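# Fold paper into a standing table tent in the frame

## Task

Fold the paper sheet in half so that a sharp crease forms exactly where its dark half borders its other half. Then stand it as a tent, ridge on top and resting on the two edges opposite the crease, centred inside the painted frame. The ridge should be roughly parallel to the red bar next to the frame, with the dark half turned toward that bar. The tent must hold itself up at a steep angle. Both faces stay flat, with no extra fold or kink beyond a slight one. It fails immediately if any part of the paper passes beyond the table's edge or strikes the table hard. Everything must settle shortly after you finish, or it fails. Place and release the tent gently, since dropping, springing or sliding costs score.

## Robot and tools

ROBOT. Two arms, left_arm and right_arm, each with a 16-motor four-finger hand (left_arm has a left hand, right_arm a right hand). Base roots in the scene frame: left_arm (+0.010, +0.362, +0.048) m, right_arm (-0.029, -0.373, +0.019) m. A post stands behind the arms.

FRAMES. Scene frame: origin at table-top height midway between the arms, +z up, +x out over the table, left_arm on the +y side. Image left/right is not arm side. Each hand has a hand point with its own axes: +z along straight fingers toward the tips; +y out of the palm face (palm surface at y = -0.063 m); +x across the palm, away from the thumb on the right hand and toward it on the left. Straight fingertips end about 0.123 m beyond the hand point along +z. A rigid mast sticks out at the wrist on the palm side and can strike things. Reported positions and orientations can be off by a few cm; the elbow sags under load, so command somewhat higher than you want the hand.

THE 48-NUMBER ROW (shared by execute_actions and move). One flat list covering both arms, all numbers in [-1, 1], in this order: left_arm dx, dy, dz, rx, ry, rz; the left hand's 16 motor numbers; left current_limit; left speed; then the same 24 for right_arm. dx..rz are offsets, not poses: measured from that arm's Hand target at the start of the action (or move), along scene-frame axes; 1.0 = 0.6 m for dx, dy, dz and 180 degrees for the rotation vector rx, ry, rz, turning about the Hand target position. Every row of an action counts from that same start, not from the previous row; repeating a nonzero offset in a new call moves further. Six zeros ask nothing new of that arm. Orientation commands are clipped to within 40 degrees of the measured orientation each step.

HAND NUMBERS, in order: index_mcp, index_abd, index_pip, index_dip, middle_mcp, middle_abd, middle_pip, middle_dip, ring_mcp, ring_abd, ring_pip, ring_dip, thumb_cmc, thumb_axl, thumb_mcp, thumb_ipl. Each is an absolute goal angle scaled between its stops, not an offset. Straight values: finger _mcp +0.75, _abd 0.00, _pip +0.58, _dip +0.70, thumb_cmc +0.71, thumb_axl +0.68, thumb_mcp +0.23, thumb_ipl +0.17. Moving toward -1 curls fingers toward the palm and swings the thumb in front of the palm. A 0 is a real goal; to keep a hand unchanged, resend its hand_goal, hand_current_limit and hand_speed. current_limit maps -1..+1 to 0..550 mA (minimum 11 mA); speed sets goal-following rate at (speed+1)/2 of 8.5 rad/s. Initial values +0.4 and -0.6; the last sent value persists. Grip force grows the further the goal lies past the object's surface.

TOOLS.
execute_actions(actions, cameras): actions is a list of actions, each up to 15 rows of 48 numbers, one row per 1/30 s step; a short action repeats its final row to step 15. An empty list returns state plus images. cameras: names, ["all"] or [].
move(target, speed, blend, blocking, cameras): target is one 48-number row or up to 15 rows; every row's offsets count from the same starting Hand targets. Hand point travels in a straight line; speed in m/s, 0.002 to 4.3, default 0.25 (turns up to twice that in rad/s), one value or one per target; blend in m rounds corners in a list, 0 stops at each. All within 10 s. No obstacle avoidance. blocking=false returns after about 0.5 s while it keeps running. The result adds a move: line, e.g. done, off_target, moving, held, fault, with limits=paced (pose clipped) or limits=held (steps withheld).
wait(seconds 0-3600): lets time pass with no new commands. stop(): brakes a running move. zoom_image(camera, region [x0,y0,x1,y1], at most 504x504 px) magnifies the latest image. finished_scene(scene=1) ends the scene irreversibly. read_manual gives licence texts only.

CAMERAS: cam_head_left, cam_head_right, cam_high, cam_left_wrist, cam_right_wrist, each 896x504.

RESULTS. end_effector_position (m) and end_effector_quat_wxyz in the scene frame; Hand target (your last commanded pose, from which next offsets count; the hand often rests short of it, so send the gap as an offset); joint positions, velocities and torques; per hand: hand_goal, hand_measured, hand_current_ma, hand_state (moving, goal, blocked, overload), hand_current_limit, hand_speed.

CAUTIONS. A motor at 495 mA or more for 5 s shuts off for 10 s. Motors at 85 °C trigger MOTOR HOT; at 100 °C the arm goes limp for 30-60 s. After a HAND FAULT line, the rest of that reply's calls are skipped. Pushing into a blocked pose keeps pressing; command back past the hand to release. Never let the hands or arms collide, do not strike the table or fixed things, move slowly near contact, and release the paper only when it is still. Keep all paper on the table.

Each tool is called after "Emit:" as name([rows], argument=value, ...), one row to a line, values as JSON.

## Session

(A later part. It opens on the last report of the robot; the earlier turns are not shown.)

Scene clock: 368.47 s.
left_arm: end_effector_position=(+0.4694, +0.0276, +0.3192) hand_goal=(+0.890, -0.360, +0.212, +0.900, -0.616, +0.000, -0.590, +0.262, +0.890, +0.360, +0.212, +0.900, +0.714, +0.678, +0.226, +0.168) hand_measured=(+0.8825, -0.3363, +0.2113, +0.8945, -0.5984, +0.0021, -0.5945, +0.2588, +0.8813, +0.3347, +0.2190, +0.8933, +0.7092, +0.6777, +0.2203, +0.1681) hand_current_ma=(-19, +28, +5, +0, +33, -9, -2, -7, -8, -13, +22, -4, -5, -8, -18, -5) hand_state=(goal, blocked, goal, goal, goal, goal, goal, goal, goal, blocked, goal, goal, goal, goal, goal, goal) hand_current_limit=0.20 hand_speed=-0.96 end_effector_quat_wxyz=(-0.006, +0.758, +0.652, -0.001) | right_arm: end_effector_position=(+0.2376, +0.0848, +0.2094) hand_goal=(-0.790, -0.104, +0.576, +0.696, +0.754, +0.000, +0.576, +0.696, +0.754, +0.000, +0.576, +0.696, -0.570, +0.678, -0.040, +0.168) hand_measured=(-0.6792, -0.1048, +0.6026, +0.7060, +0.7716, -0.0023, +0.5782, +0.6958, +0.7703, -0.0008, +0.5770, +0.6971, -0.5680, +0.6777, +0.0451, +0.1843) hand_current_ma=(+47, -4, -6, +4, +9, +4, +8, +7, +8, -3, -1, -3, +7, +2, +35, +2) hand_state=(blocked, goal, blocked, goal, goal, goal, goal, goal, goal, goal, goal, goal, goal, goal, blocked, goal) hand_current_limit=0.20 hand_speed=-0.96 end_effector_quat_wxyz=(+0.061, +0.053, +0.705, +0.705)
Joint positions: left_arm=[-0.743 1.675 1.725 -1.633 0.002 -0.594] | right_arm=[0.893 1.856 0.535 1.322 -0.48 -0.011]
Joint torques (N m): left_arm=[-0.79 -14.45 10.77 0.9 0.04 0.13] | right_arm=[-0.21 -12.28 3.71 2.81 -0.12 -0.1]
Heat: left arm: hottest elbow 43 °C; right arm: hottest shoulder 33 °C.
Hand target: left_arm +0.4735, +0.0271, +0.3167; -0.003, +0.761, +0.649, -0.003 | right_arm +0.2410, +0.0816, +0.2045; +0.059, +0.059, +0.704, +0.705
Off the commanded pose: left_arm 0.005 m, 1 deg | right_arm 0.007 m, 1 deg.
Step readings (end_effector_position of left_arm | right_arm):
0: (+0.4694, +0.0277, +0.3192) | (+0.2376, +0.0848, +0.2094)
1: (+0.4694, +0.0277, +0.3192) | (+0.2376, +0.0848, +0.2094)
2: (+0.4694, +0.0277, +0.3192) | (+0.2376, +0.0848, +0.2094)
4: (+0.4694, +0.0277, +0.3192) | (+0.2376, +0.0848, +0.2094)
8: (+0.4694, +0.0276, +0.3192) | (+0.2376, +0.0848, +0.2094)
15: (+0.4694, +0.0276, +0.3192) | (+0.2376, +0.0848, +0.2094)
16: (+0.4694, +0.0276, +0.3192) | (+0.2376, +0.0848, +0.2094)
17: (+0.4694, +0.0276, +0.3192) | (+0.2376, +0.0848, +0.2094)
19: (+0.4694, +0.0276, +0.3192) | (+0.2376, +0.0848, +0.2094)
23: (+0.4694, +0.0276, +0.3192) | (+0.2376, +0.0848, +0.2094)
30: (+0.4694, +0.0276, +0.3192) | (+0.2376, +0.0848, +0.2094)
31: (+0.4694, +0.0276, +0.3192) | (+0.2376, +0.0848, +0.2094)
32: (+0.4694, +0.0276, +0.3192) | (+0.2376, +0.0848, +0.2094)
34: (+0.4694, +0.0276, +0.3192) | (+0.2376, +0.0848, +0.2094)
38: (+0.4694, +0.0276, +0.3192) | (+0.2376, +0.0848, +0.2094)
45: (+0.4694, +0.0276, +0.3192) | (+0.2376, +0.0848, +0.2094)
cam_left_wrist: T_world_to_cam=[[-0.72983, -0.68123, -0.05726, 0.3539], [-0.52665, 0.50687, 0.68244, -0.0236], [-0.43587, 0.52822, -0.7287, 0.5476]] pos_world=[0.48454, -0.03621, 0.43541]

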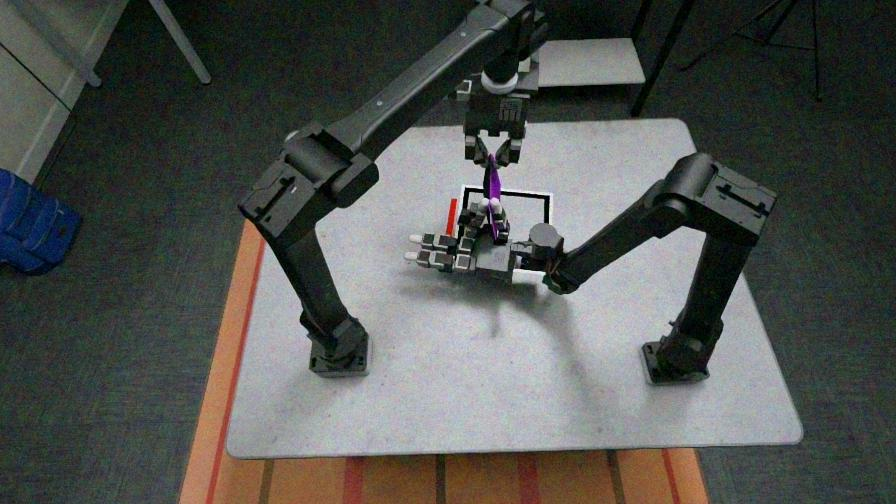

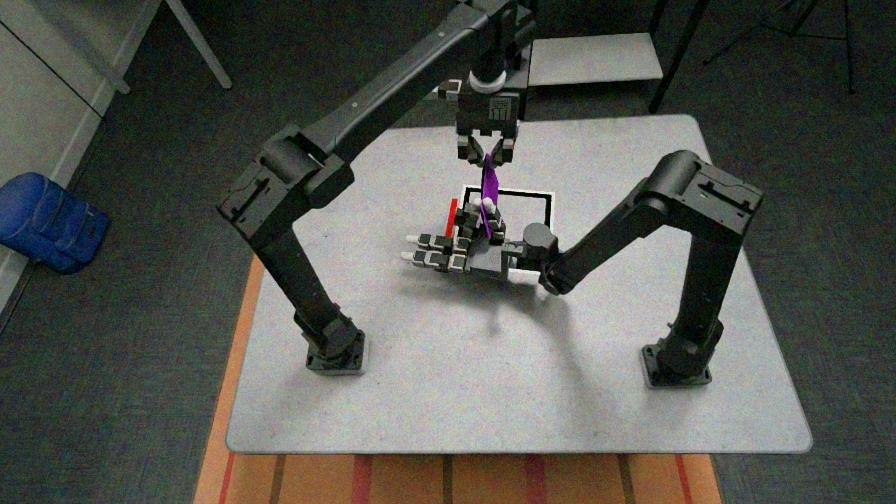

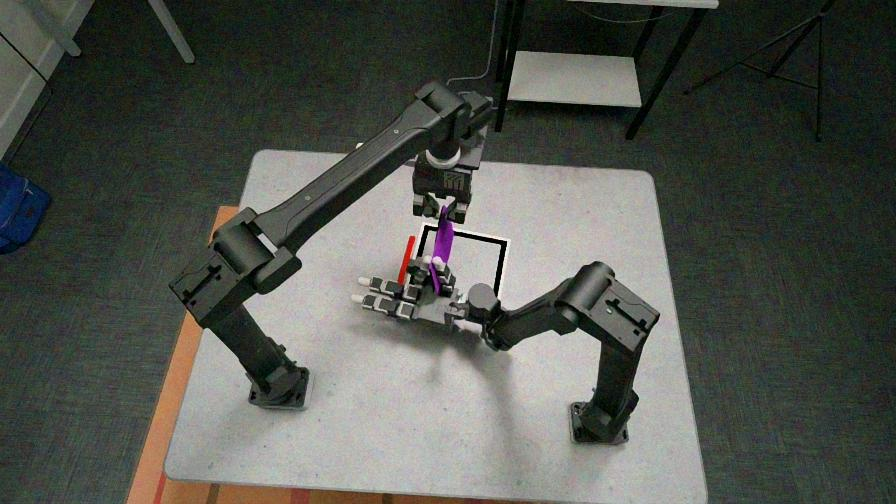

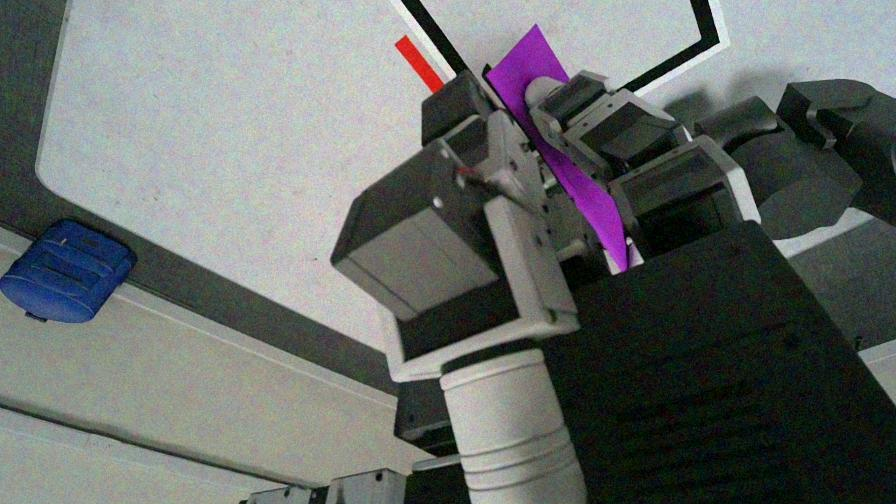

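Emit:
move([
  [0.000,0.000,0.0000,0,0,0,0.890,-0.24,0.212,0.899,-0.616,0,-0.591,0.261,0.890,0.24,0.212,0.899,0.714,0.678,0.226,0.168,0.2,-0.93,0,0,0,0,0,0,-0.79,-0.104,0.576,0.696,0.754,0,0.576,0.696,0.754,0,0.576,0.696,-0.571,0.678,-0.04,0.168,0.2,-0.96],
  [0.000,0.002,0.050,0,0,0,0.890,-0.24,0.212,0.899,-0.616,0,-0.591,0.261,0.890,0.24,0.212,0.899,0.714,0.678,0.226,0.168,0.2,-0.93,0,0,0,0,0,0,-0.79,-0.104,0.576,0.696,0.754,0,0.576,0.696,0.754,0,0.576,0.696,-0.571,0.678,-0.04,0.168,0.2,-0.96],
], speed=0.05, cameras=["cam_head_left","cam_head_right","cam_high","cam_left_wrist"])

Emit:
zoom_image(camera="cam_head_left", region=[466, 130, 526, 190])

Emit:
zoom_image(camera="cam_left_wrist", region=[400, 0, 660, 280])

Scene clock: 371.30 s.
left_arm: end_effector_position=(+0.4653, +0.0322, +0.3336) hand_goal=(+0.890, -0.240, +0.212, +0.900, -0.616, +0.000, -0.590, +0.262, +0.890, +0.240, +0.212, +0.900, +0.714, +0.678, +0.226, +0.168) hand_measured=(+0.8825, -0.2440, +0.2126, +0.8945, -0.5984, +0.0021, -0.5945, +0.2601, +0.8813, +0.2454, +0.2190, +0.8945, +0.7092, +0.6777, +0.2203, +0.1681) hand_current_ma=(-16, +0, +2, +2, +24, +9, +5, -7, -1, +16, +12, -1, -11, -9, -16, -5) hand_state=(goal, goal, goal, goal, goal, goal, goal, goal, goal, goal, goal, goal, goal, goal, goal, goal) hand_current_limit=0.20 hand_speed=-0.93 end_effector_quat_wxyz=(-0.016, +0.758, +0.652, -0.003) | right_arm: end_effector_position=(+0.2376, +0.0848, +0.2094) hand_goal=(-0.790, -0.104, +0.576, +0.696, +0.754, +0.000, +0.576, +0.696, +0.754, +0.000, +0.576, +0.696, -0.570, +0.678, -0.040, +0.168) hand_measured=(-0.6792, -0.1048, +0.6013, +0.7060, +0.7703, -0.0008, +0.5782, +0.6971, +0.7703, -0.0023, +0.5770, +0.6971, -0.5667, +0.6777, +0.0461, +0.1853) hand_current_ma=(+50, +0, -10, +5, +10, +3, +2, +7, +3, -6, -2, -3, +2, -1, +34, +1) hand_state=(blocked, goal, blocked, goal, goal, goal, goal, goal, goal, goal, goal, goal, goal, goal, blocked, goal) hand_current_limit=0.20 hand_speed=-0.96 end_effector_quat_wxyz=(+0.061, +0.053, +0.705, +0.705)
Joint positions: left_arm=[-0.742 1.675 1.766 -1.694 0.002 -0.593] | right_arm=[0.893 1.856 0.535 1.322 -0.48 -0.011]
Joint torques (N m): left_arm=[-0.73 -14.27 14.6 0.21 0.02 0.13] | right_arm=[-0.21 -12.69 3.84 2.67 -0.08 -0.12]
Heat: left arm: hottest elbow 43 °C; right arm: hottest shoulder 33 °C.
Hand target: left_arm +0.4736, +0.0285, +0.3467; -0.003, +0.761, +0.649, -0.003 | right_arm +0.2410, +0.0816, +0.2045; +0.059, +0.059, +0.704, +0.705
Off the commanded pose: left_arm 0.016 m, 1 deg | right_arm 0.007 m, 1 deg.
joint at its limit (left arm) — joint 4 (wrist pitch), lower limit.
move: off_target (left_arm)
cam_left_wrist: T_world_to_cam=[[-0.73094, -0.68016, -0.05574, 0.35484], [-0.51622, 0.49762, 0.69706, -0.04733], [-0.44638, 0.53828, -0.71484, 0.55377]] pos_world=[0.48212, -0.03318, 0.44863]

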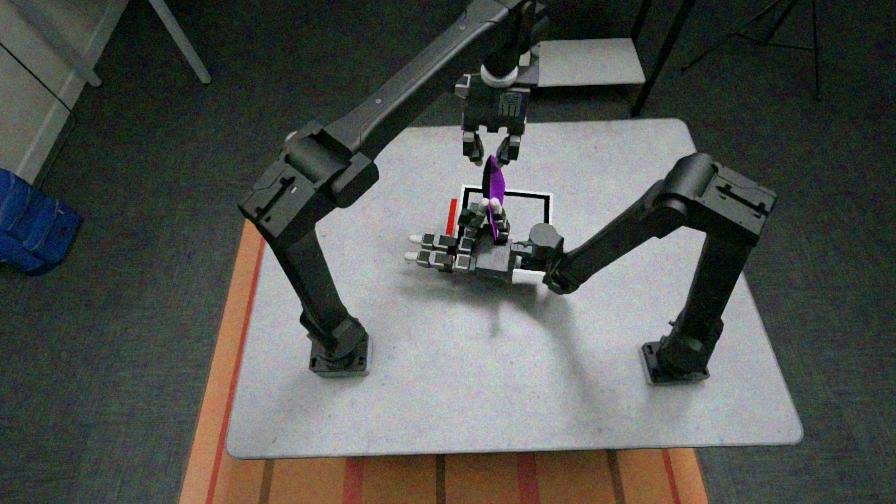

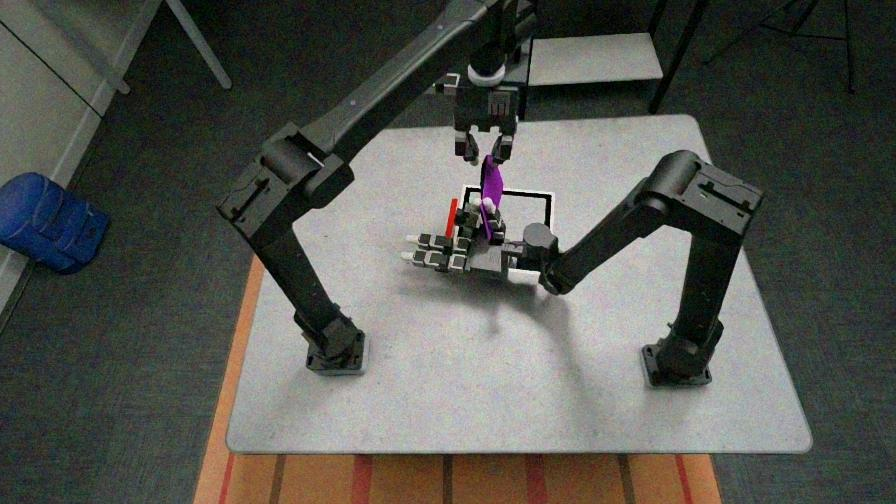

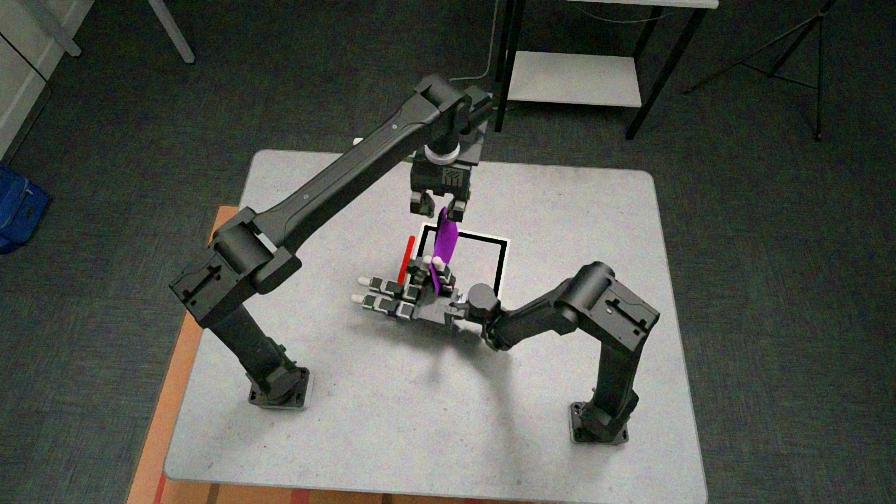

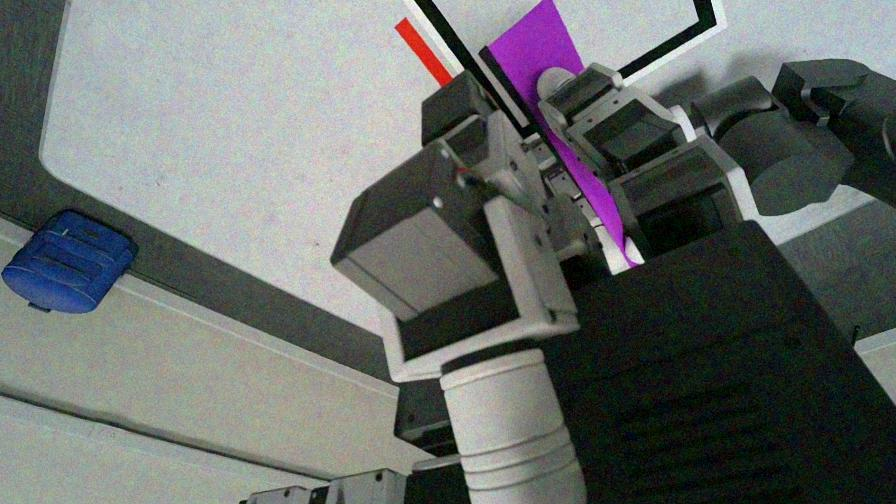

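Scaled by 8.400 from the camera's image (finer frame: 1280x720).

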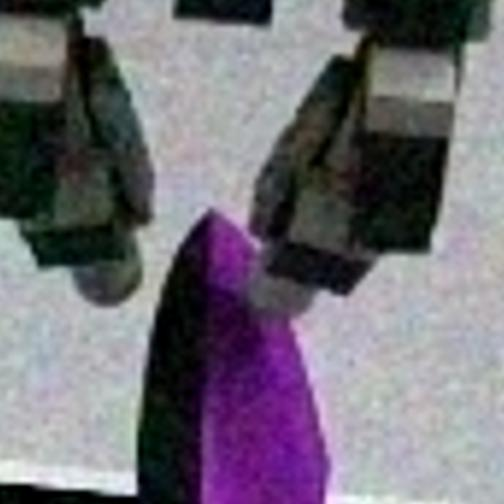

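Scaled by 1.800 from the camera's image (finer frame: 1280x720).

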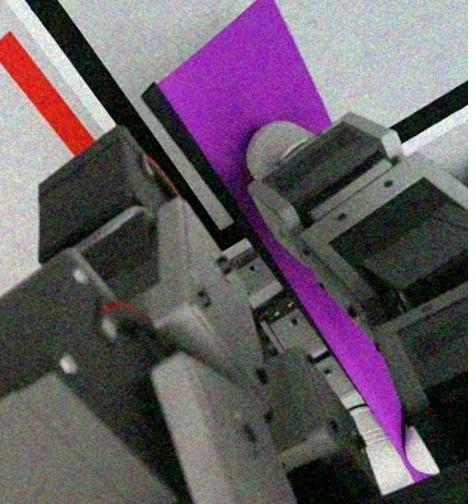

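Emit:
execute_actions([
  [[0,0,0,0,0,0,0.890,-0.34,0.212,0.899,-0.616,0,-0.591,0.261,0.890,0.32,0.212,0.899,0.714,0.678,0.226,0.168,0.2,-0.94,0,0,0,0,0,0,-0.79,-0.104,0.576,0.696,0.754,0,0.576,0.696,0.754,0,0.576,0.696,-0.571,0.678,-0.04,0.168,0.2,-0.96]],
  [[0,0,0,0,0,0,0.890,-0.38,0.212,0.899,-0.616,0,-0.591,0.261,0.890,0.36,0.212,0.899,0.714,0.678,0.226,0.168,0.2,-0.96,0,0,0,0,0,0,-0.79,-0.104,0.576,0.696,0.754,0,0.576,0.696,0.754,0,0.576,0.696,-0.571,0.678,-0.04,0.168,0.2,-0.96]],
  [[0,0,0,0,0,0,0.890,-0.46,0.212,0.899,-0.616,0,-0.591,0.261,0.890,0.44,0.212,0.899,0.714,0.678,0.226,0.168,0.2,-0.96,0,0,0,0,0,0,-0.79,-0.104,0.576,0.696,0.754,0,0.576,0.696,0.754,0,0.576,0.696,-0.571,0.678,-0.04,0.168,0.2,-0.96]],
], cameras=["cam_head_left","cam_head_right","cam_high","cam_left_wrist"])

Emit:
zoom_image(camera="cam_head_left", region=[466, 130, 526, 190])

Emit:
zoom_image(camera="cam_head_right", region=[460, 130, 520, 190])

Emit:
zoom_image(camera="cam_left_wrist", region=[400, 0, 660, 280])

Scene clock: 374.50 s.
left_arm: end_effector_position=(+0.4653, +0.0322, +0.3336) hand_goal=(+0.890, -0.460, +0.212, +0.900, -0.616, +0.000, -0.590, +0.262, +0.890, +0.440, +0.212, +0.900, +0.714, +0.678, +0.226, +0.168) hand_measured=(+0.8825, -0.4066, +0.2113, +0.8945, -0.5984, +0.0021, -0.5945, +0.2588, +0.8813, +0.3875, +0.2177, +0.8945, +0.7092, +0.6767, +0.2203, +0.1672) hand_current_ma=(-20, +49, +11, +8, +33, +3, -7, -8, -7, -51, +14, +1, +2, -13, -17, +2) hand_state=(goal, blocked, goal, goal, goal, goal, goal, goal, goal, blocked, goal, goal, goal, goal, goal, goal) hand_current_limit=0.20 hand_speed=-0.96 end_effector_quat_wxyz=(-0.016, +0.758, +0.652, -0.003) | right_arm: end_effector_position=(+0.2376, +0.0848, +0.2094) hand_goal=(-0.790, -0.104, +0.576, +0.696, +0.754, +0.000, +0.576, +0.696, +0.754, +0.000, +0.576, +0.696, -0.570, +0.678, -0.040, +0.168) hand_measured=(-0.6792, -0.1063, +0.6013, +0.7060, +0.7703, -0.0023, +0.5782, +0.6971, +0.7703, -0.0008, +0.5770, +0.6971, -0.5667, +0.6777, +0.0461, +0.1843) hand_current_ma=(+47, +1, -6, +7, +12, +3, +1, +7, +6, -7, -5, +2, +9, +0, +35, -1) hand_state=(blocked, goal, blocked, goal, goal, goal, goal, goal, goal, goal, goal, goal, goal, goal, blocked, goal) hand_current_limit=0.20 hand_speed=-0.96 end_effector_quat_wxyz=(+0.061, +0.053, +0.705, +0.705)
Joint positions: left_arm=[-0.742 1.675 1.766 -1.694 0.002 -0.593] | right_arm=[0.893 1.856 0.535 1.322 -0.48 -0.011]
Joint torques (N m): left_arm=[-0.67 -14.15 14.6 0.23 0.02 0.13] | right_arm=[-0.44 -12.51 3.67 2.76 -0.11 -0.12]
Heat: left arm: hottest elbow 43 °C; right arm: hottest shoulder 33 °C.
Hand target: left_arm +0.4736, +0.0285, +0.3467; -0.003, +0.761, +0.649, -0.003 | right_arm +0.2410, +0.0816, +0.2045; +0.059, +0.059, +0.704, +0.705
Off the commanded pose: left_arm 0.016 m, 1 deg | right_arm 0.007 m, 1 deg.
joint at its limit (left arm) — joint 4 (wrist pitch), lower limit.
Step readings (end_effector_position of left_arm | right_arm):
0: (+0.4653, +0.0322, +0.3336) | (+0.2376, +0.0848, +0.2094)
1: (+0.4653, +0.0322, +0.3336) | (+0.2376, +0.0848, +0.2094)
2: (+0.4653, +0.0322, +0.3336) | (+0.2376, +0.0848, +0.2094)
4: (+0.4653, +0.0322, +0.3336) | (+0.2376, +0.0848, +0.2094)
8: (+0.4653, +0.0322, +0.3336) | (+0.2376, +0.0848, +0.2094)
15: (+0.4653, +0.0322, +0.3336) | (+0.2376, +0.0848, +0.2094)
16: (+0.4653, +0.0322, +0.3336) | (+0.2376, +0.0848, +0.2094)
17: (+0.4653, +0.0322, +0.3336) | (+0.2376, +0.0848, +0.2094)
19: (+0.4653, +0.0322, +0.3336) | (+0.2376, +0.0848, +0.2094)
23: (+0.4653, +0.0322, +0.3336) | (+0.2376, +0.0848, +0.2094)
30: (+0.4653, +0.0322, +0.3336) | (+0.2376, +0.0848, +0.2094)
31: (+0.4653, +0.0322, +0.3336) | (+0.2376, +0.0848, +0.2094)
32: (+0.4653, +0.0322, +0.3336) | (+0.2376, +0.0848, +0.2094)
34: (+0.4653, +0.0322, +0.3336) | (+0.2376, +0.0848, +0.2094)
38: (+0.4653, +0.0322, +0.3336) | (+0.2376, +0.0848, +0.2094)
45: (+0.4653, +0.0322, +0.3336) | (+0.2376, +0.0848, +0.2094)
cam_left_wrist: T_world_to_cam=[[-0.73094, -0.68016, -0.05574, 0.35484], [-0.51622, 0.49762, 0.69706, -0.04733], [-0.44638, 0.53828, -0.71484, 0.55377]] pos_world=[0.48212, -0.03318, 0.44863]

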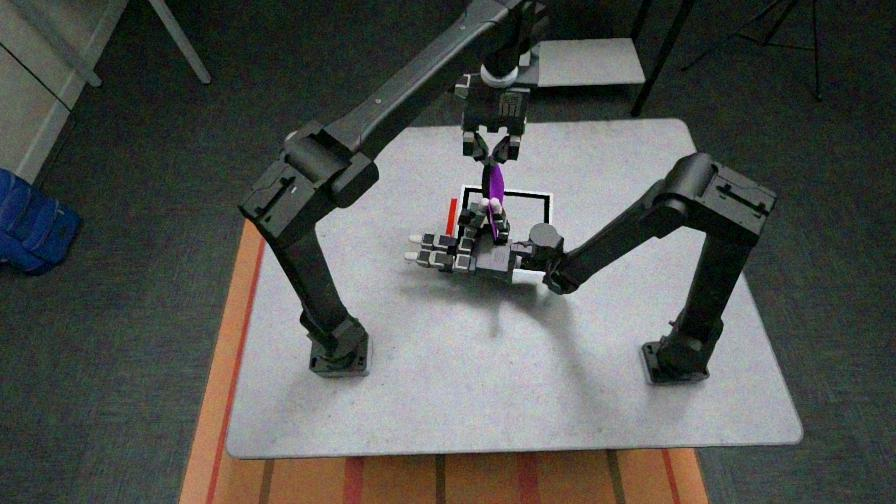

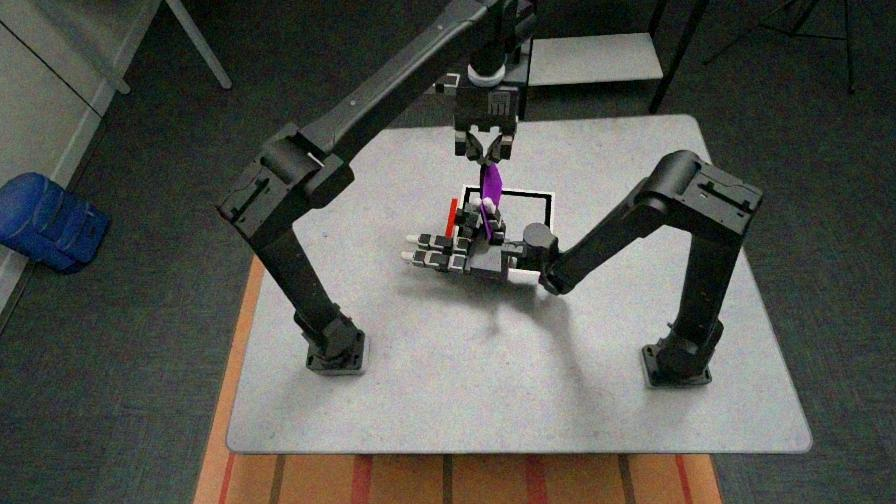

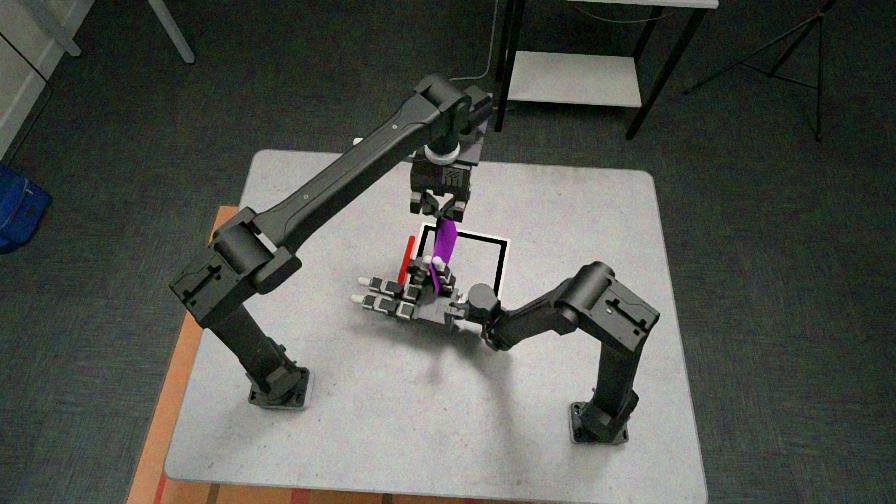

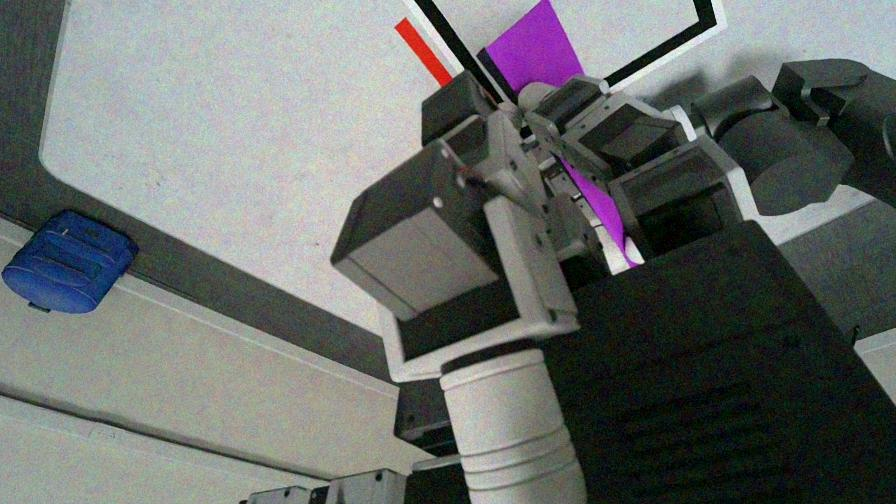

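Scaled by 8.400 from the camera's image (finer frame: 1280x720).

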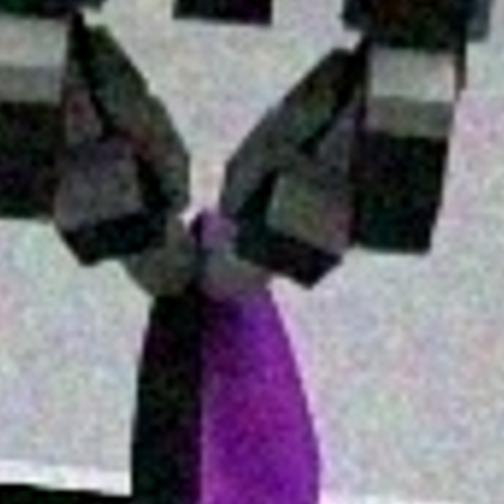

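Scaled by 8.400 from the camera's image (finer frame: 1280x720).

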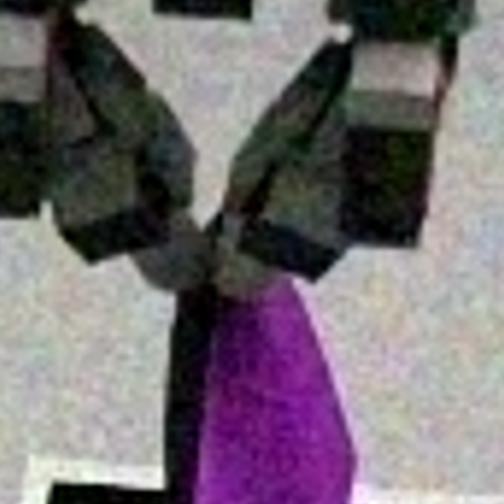

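Scaled by 1.800 from the camera's image (finer frame: 1280x720).

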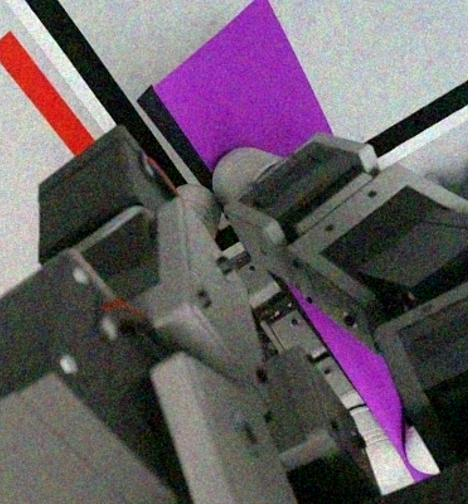

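Emit:
move([
  [0.000,0.000,0.0000,0,0,0,0.890,-0.22,0.212,0.899,-0.616,0,-0.591,0.261,0.890,0.20,0.212,0.899,0.714,0.678,0.226,0.168,0.2,-0.93,0,0,0,0,0,0,-0.79,-0.104,0.576,0.696,0.754,0,0.576,0.696,0.754,0,0.576,0.696,-0.571,0.678,-0.04,0.168,0.2,-0.96],
  [0.000,-0.0022,-0.0512,0,0,0,0.890,-0.22,0.212,0.899,-0.616,0,-0.591,0.261,0.890,0.20,0.212,0.899,0.714,0.678,0.226,0.168,0.2,-0.93,0,0,0,0,0,0,-0.79,-0.104,0.576,0.696,0.754,0,0.576,0.696,0.754,0,0.576,0.696,-0.571,0.678,-0.04,0.168,0.2,-0.96],
], speed=0.04, cameras=[])

Emit:
execute_actions([
  [[0,0,0,0,0,0,0.890,-0.32,0.212,0.899,-0.616,0,-0.591,0.261,0.890,0.31,0.212,0.899,0.714,0.678,0.226,0.168,0.2,-0.94,0,0,0,0,0,0,-0.79,-0.104,0.576,0.696,0.754,0,0.576,0.696,0.754,0,0.576,0.696,-0.571,0.678,-0.04,0.168,0.2,-0.96]],
  [[0,0,0,0,0,0,0.890,-0.36,0.212,0.899,-0.616,0,-0.591,0.261,0.890,0.36,0.212,0.899,0.714,0.678,0.226,0.168,0.2,-0.96,0,0,0,0,0,0,-0.79,-0.104,0.576,0.696,0.754,0,0.576,0.696,0.754,0,0.576,0.696,-0.571,0.678,-0.04,0.168,0.2,-0.96]],
  [[0,0,0,0,0,0,0.890,-0.36,0.212,0.899,-0.616,0,-0.591,0.261,0.890,0.36,0.212,0.899,0.714,0.678,0.226,0.168,0.2,-0.96,0,0,0,0,0,0,-0.79,-0.104,0.576,0.696,0.754,0,0.576,0.696,0.754,0,0.576,0.696,-0.571,0.678,-0.04,0.168,0.2,-0.96]],
], cameras=["cam_head_left","cam_head_right","cam_high","cam_left_wrist"])

Emit:
zoom_image(camera="cam_head_left", region=[466, 134, 526, 194])

Emit:
zoom_image(camera="cam_head_right", region=[460, 134, 520, 194])

Emit:
zoom_image(camera="cam_left_wrist", region=[400, 0, 660, 280])

Scene clock: 378.47 s.
left_arm: end_effector_position=(+0.4697, +0.0280, +0.3183) hand_goal=(+0.890, -0.220, +0.212, +0.900, -0.616, +0.000, -0.590, +0.262, +0.890, +0.200, +0.212, +0.900, +0.714, +0.678, +0.226, +0.168) hand_measured=(+0.8825, -0.2250, +0.2126, +0.8945, -0.5984, +0.0021, -0.5945, +0.2588, +0.8825, +0.2058, +0.2164, +0.8933, +0.7079, +0.6777, +0.2203, +0.1672) hand_current_ma=(-16, -3, +7, +0, +30, +2, -5, -4, -6, +12, +7, +2, -2, -9, -19, +1) hand_state=(goal, goal, goal, goal, goal, goal, goal, goal, goal, goal, goal, goal, goal, goal, goal, goal) hand_current_limit=0.20 hand_speed=-0.93 end_effector_quat_wxyz=(-0.006, +0.758, +0.652, -0.001) | right_arm: end_effector_position=(+0.2376, +0.0848, +0.2094) hand_goal=(-0.790, -0.104, +0.576, +0.696, +0.754, +0.000, +0.576, +0.696, +0.754, +0.000, +0.576, +0.696, -0.570, +0.678, -0.040, +0.168) hand_measured=(-0.6792, -0.1048, +0.6013, +0.7060, +0.7703, -0.0023, +0.5795, +0.6971, +0.7703, -0.0008, +0.5770, +0.6971, -0.5680, +0.6777, +0.0461, +0.1853) hand_current_ma=(+47, +0, -7, +1, +10, +9, +1, +9, +8, -6, -1, -2, +6, +0, +32, +0) hand_state=(blocked, goal, blocked, goal, goal, goal, goal, goal, goal, goal, goal, goal, goal, goal, blocked, goal) hand_current_limit=0.20 hand_speed=-0.96 end_effector_quat_wxyz=(+0.061, +0.053, +0.705, +0.705)
Joint positions: left_arm=[-0.742 1.675 1.723 -1.631 0.002 -0.593] | right_arm=[0.893 1.856 0.535 1.322 -0.48 -0.011]
Joint torques (N m): left_arm=[-0.91 -14.39 10.82 0.88 0.04 0.11] | right_arm=[-0.44 -12.69 3.81 2.62 -0.09 -0.11]
Heat: left arm: hottest elbow 43 °C; right arm: hottest shoulder 33 °C.
Hand target: left_arm +0.4735, +0.0272, +0.3159; -0.003, +0.761, +0.649, -0.003 | right_arm +0.2410, +0.0816, +0.2045; +0.059, +0.059, +0.704, +0.705
Off the commanded pose: left_arm 0.005 m, 0 deg | right_arm 0.007 m, 1 deg.
move: done

Scene clock: 380.17 s.
left_arm: end_effector_position=(+0.4697, +0.0280, +0.3183) hand_goal=(+0.890, -0.360, +0.212, +0.900, -0.616, +0.000, -0.590, +0.262, +0.890, +0.360, +0.212, +0.900, +0.714, +0.678, +0.226, +0.168) hand_measured=(+0.8837, -0.3363, +0.2113, +0.8945, -0.5984, +0.0021, -0.5945, +0.2588, +0.8813, +0.3347, +0.2177, +0.8933, +0.7079, +0.6767, +0.2203, +0.1681) hand_current_ma=(-16, +30, +4, +6, +33, +7, +0, -3, -16, -19, +0, -2, -15, -7, -16, -2) hand_state=(goal, blocked, goal, goal, goal, goal, goal, goal, goal, blocked, goal, goal, goal, goal, goal, goal) hand_current_limit=0.20 hand_speed=-0.96 end_effector_quat_wxyz=(-0.006, +0.758, +0.652, -0.001) | right_arm: end_effector_position=(+0.2376, +0.0848, +0.2094) hand_goal=(-0.790, -0.104, +0.576, +0.696, +0.754, +0.000, +0.576, +0.696, +0.754, +0.000, +0.576, +0.696, -0.570, +0.678, -0.040, +0.168) hand_measured=(-0.6780, -0.1048, +0.6013, +0.7060, +0.7716, -0.0023, +0.5795, +0.6958, +0.7703, -0.0008, +0.5757, +0.6971, -0.5667, +0.6777, +0.0461, +0.1853) hand_current_ma=(+49, +1, -2, +7, +7, +5, +8, +12, +5, -4, -3, -2, +5, -1, +30, -5) hand_state=(blocked, goal, blocked, goal, goal, goal, goal, goal, goal, goal, goal, goal, goal, goal, blocked, goal) hand_current_limit=0.20 hand_speed=-0.96 end_effector_quat_wxyz=(+0.061, +0.053, +0.705, +0.705)
Joint positions: left_arm=[-0.742 1.675 1.723 -1.631 0.002 -0.593] | right_arm=[0.893 1.856 0.535 1.322 -0.48 -0.011]
Joint torques (N m): left_arm=[-0.85 -14.45 10.82 0.88 0.04 0.11] | right_arm=[-0.21 -11.93 3.69 2.67 -0.12 -0.11]
Heat: left arm: hottest elbow 43 °C; right arm: hottest shoulder 33 °C.
Hand target: left_arm +0.4735, +0.0272, +0.3159; -0.003, +0.761, +0.649, -0.003 | right_arm +0.2410, +0.0816, +0.2045; +0.059, +0.059, +0.704, +0.705
Off the commanded pose: left_arm 0.005 m, 0 deg | right_arm 0.007 m, 1 deg.
Step readings (end_effector_position of left_arm | right_arm):
0: (+0.4697, +0.0280, +0.3183) | (+0.2376, +0.0848, +0.2094)
1: (+0.4697, +0.0280, +0.3183) | (+0.2376, +0.0848, +0.2094)
2: (+0.4697, +0.0280, +0.3183) | (+0.2376, +0.0848, +0.2094)
4: (+0.4697, +0.0280, +0.3183) | (+0.2376, +0.0848, +0.2094)
8: (+0.4697, +0.0280, +0.3183) | (+0.2376, +0.0848, +0.2094)
15: (+0.4697, +0.0280, +0.3183) | (+0.2376, +0.0848, +0.2094)
16: (+0.4697, +0.0280, +0.3183) | (+0.2376, +0.0848, +0.2094)
17: (+0.4697, +0.0280, +0.3183) | (+0.2376, +0.0848, +0.2094)
19: (+0.4697, +0.0280, +0.3183) | (+0.2376, +0.0848, +0.2094)
23: (+0.4697, +0.0280, +0.3183) | (+0.2376, +0.0848, +0.2094)
30: (+0.4697, +0.0280, +0.3183) | (+0.2376, +0.0848, +0.2094)
31: (+0.4697, +0.0280, +0.3183) | (+0.2376, +0.0848, +0.2094)
32: (+0.4697, +0.0280, +0.3183) | (+0.2376, +0.0848, +0.2094)
34: (+0.4697, +0.0280, +0.3183) | (+0.2376, +0.0848, +0.2094)
38: (+0.4697, +0.0280, +0.3183) | (+0.2376, +0.0848, +0.2094)
45: (+0.4697, +0.0280, +0.3183) | (+0.2376, +0.0848, +0.2094)
cam_left_wrist: T_world_to_cam=[[-0.73012, -0.68092, -0.05724, 0.35456], [-0.52628, 0.50691, 0.6827, -0.02327], [-0.43585, 0.52858, -0.72845, 0.5468]] pos_world=[0.48494, -0.0358, 0.43451]

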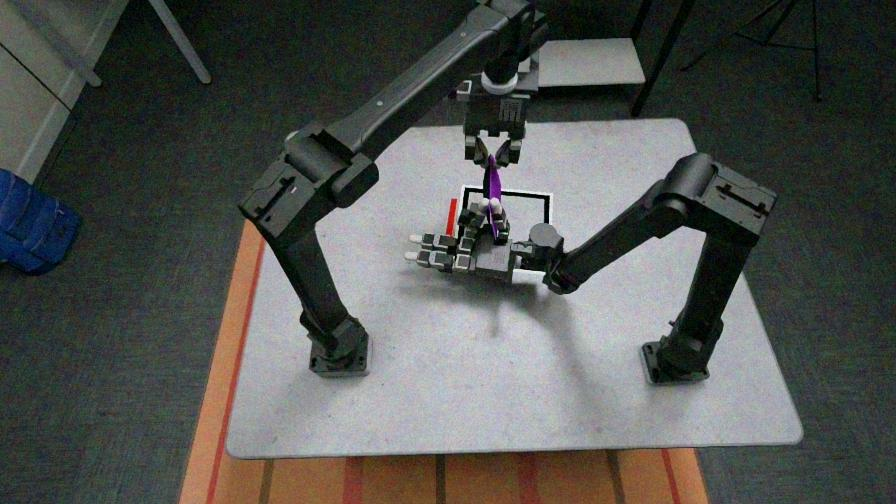

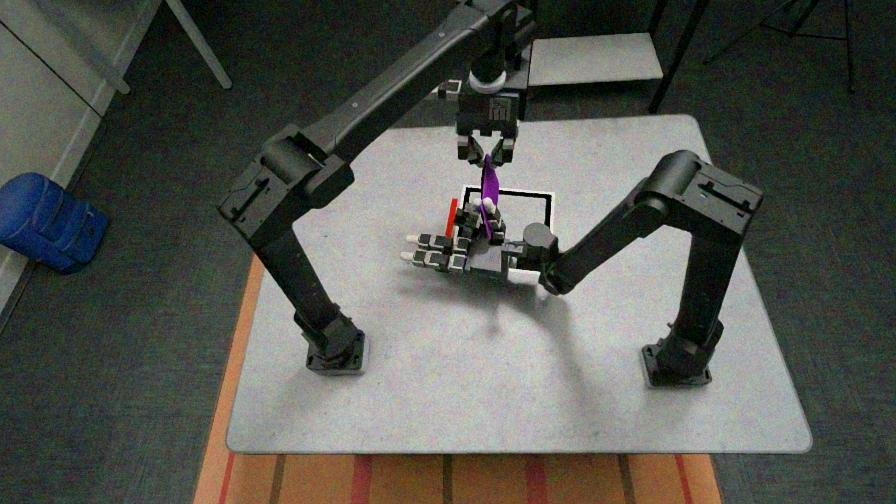

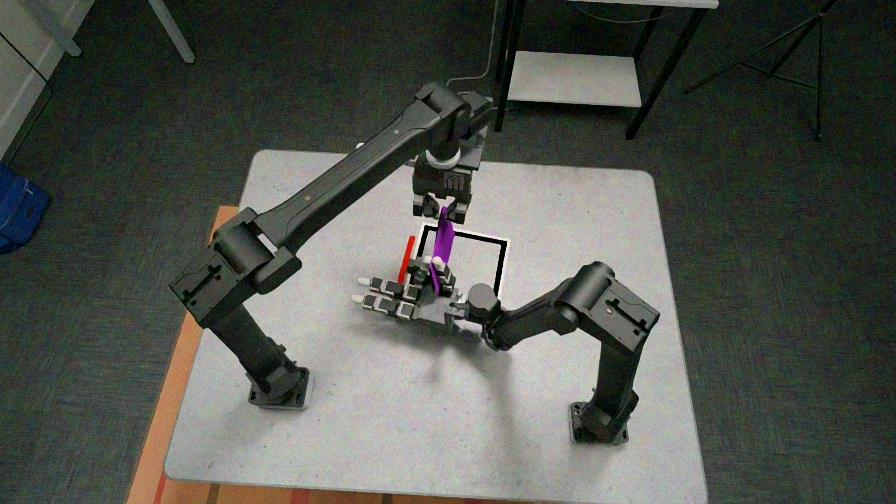

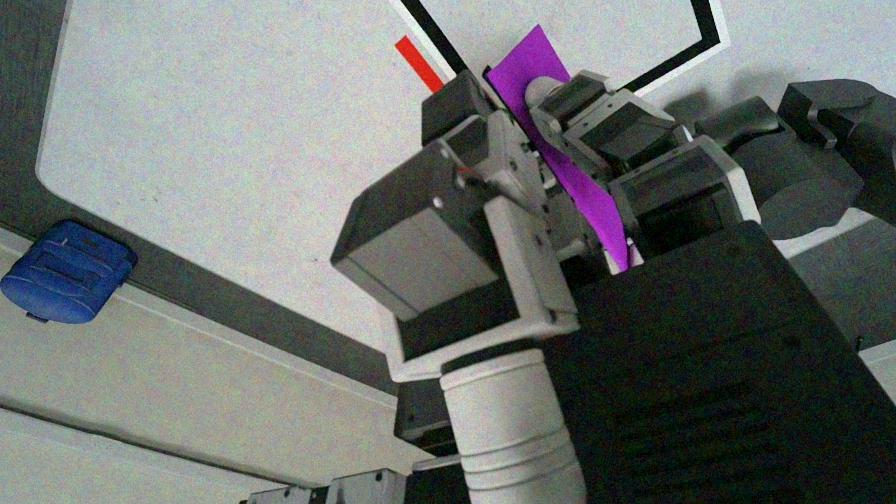

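Scaled by 8.400 from the camera's image (finer frame: 1280x720).

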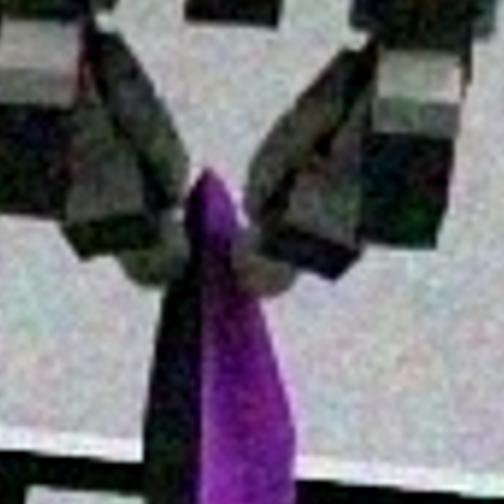

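Scaled by 8.400 from the camera's image (finer frame: 1280x720).

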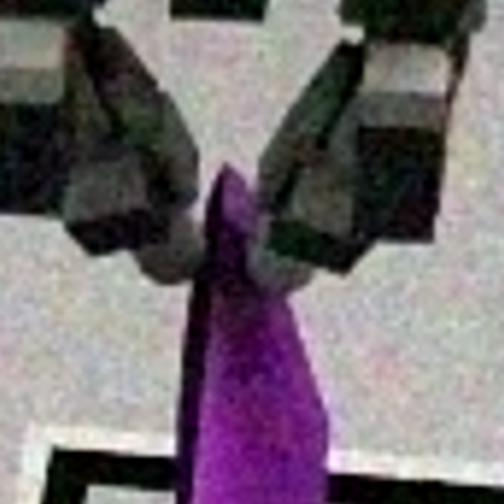

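Scaled by 1.800 from the camera's image (finer frame: 1280x720).

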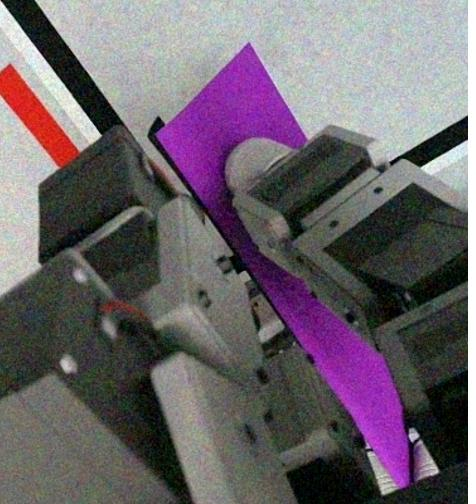

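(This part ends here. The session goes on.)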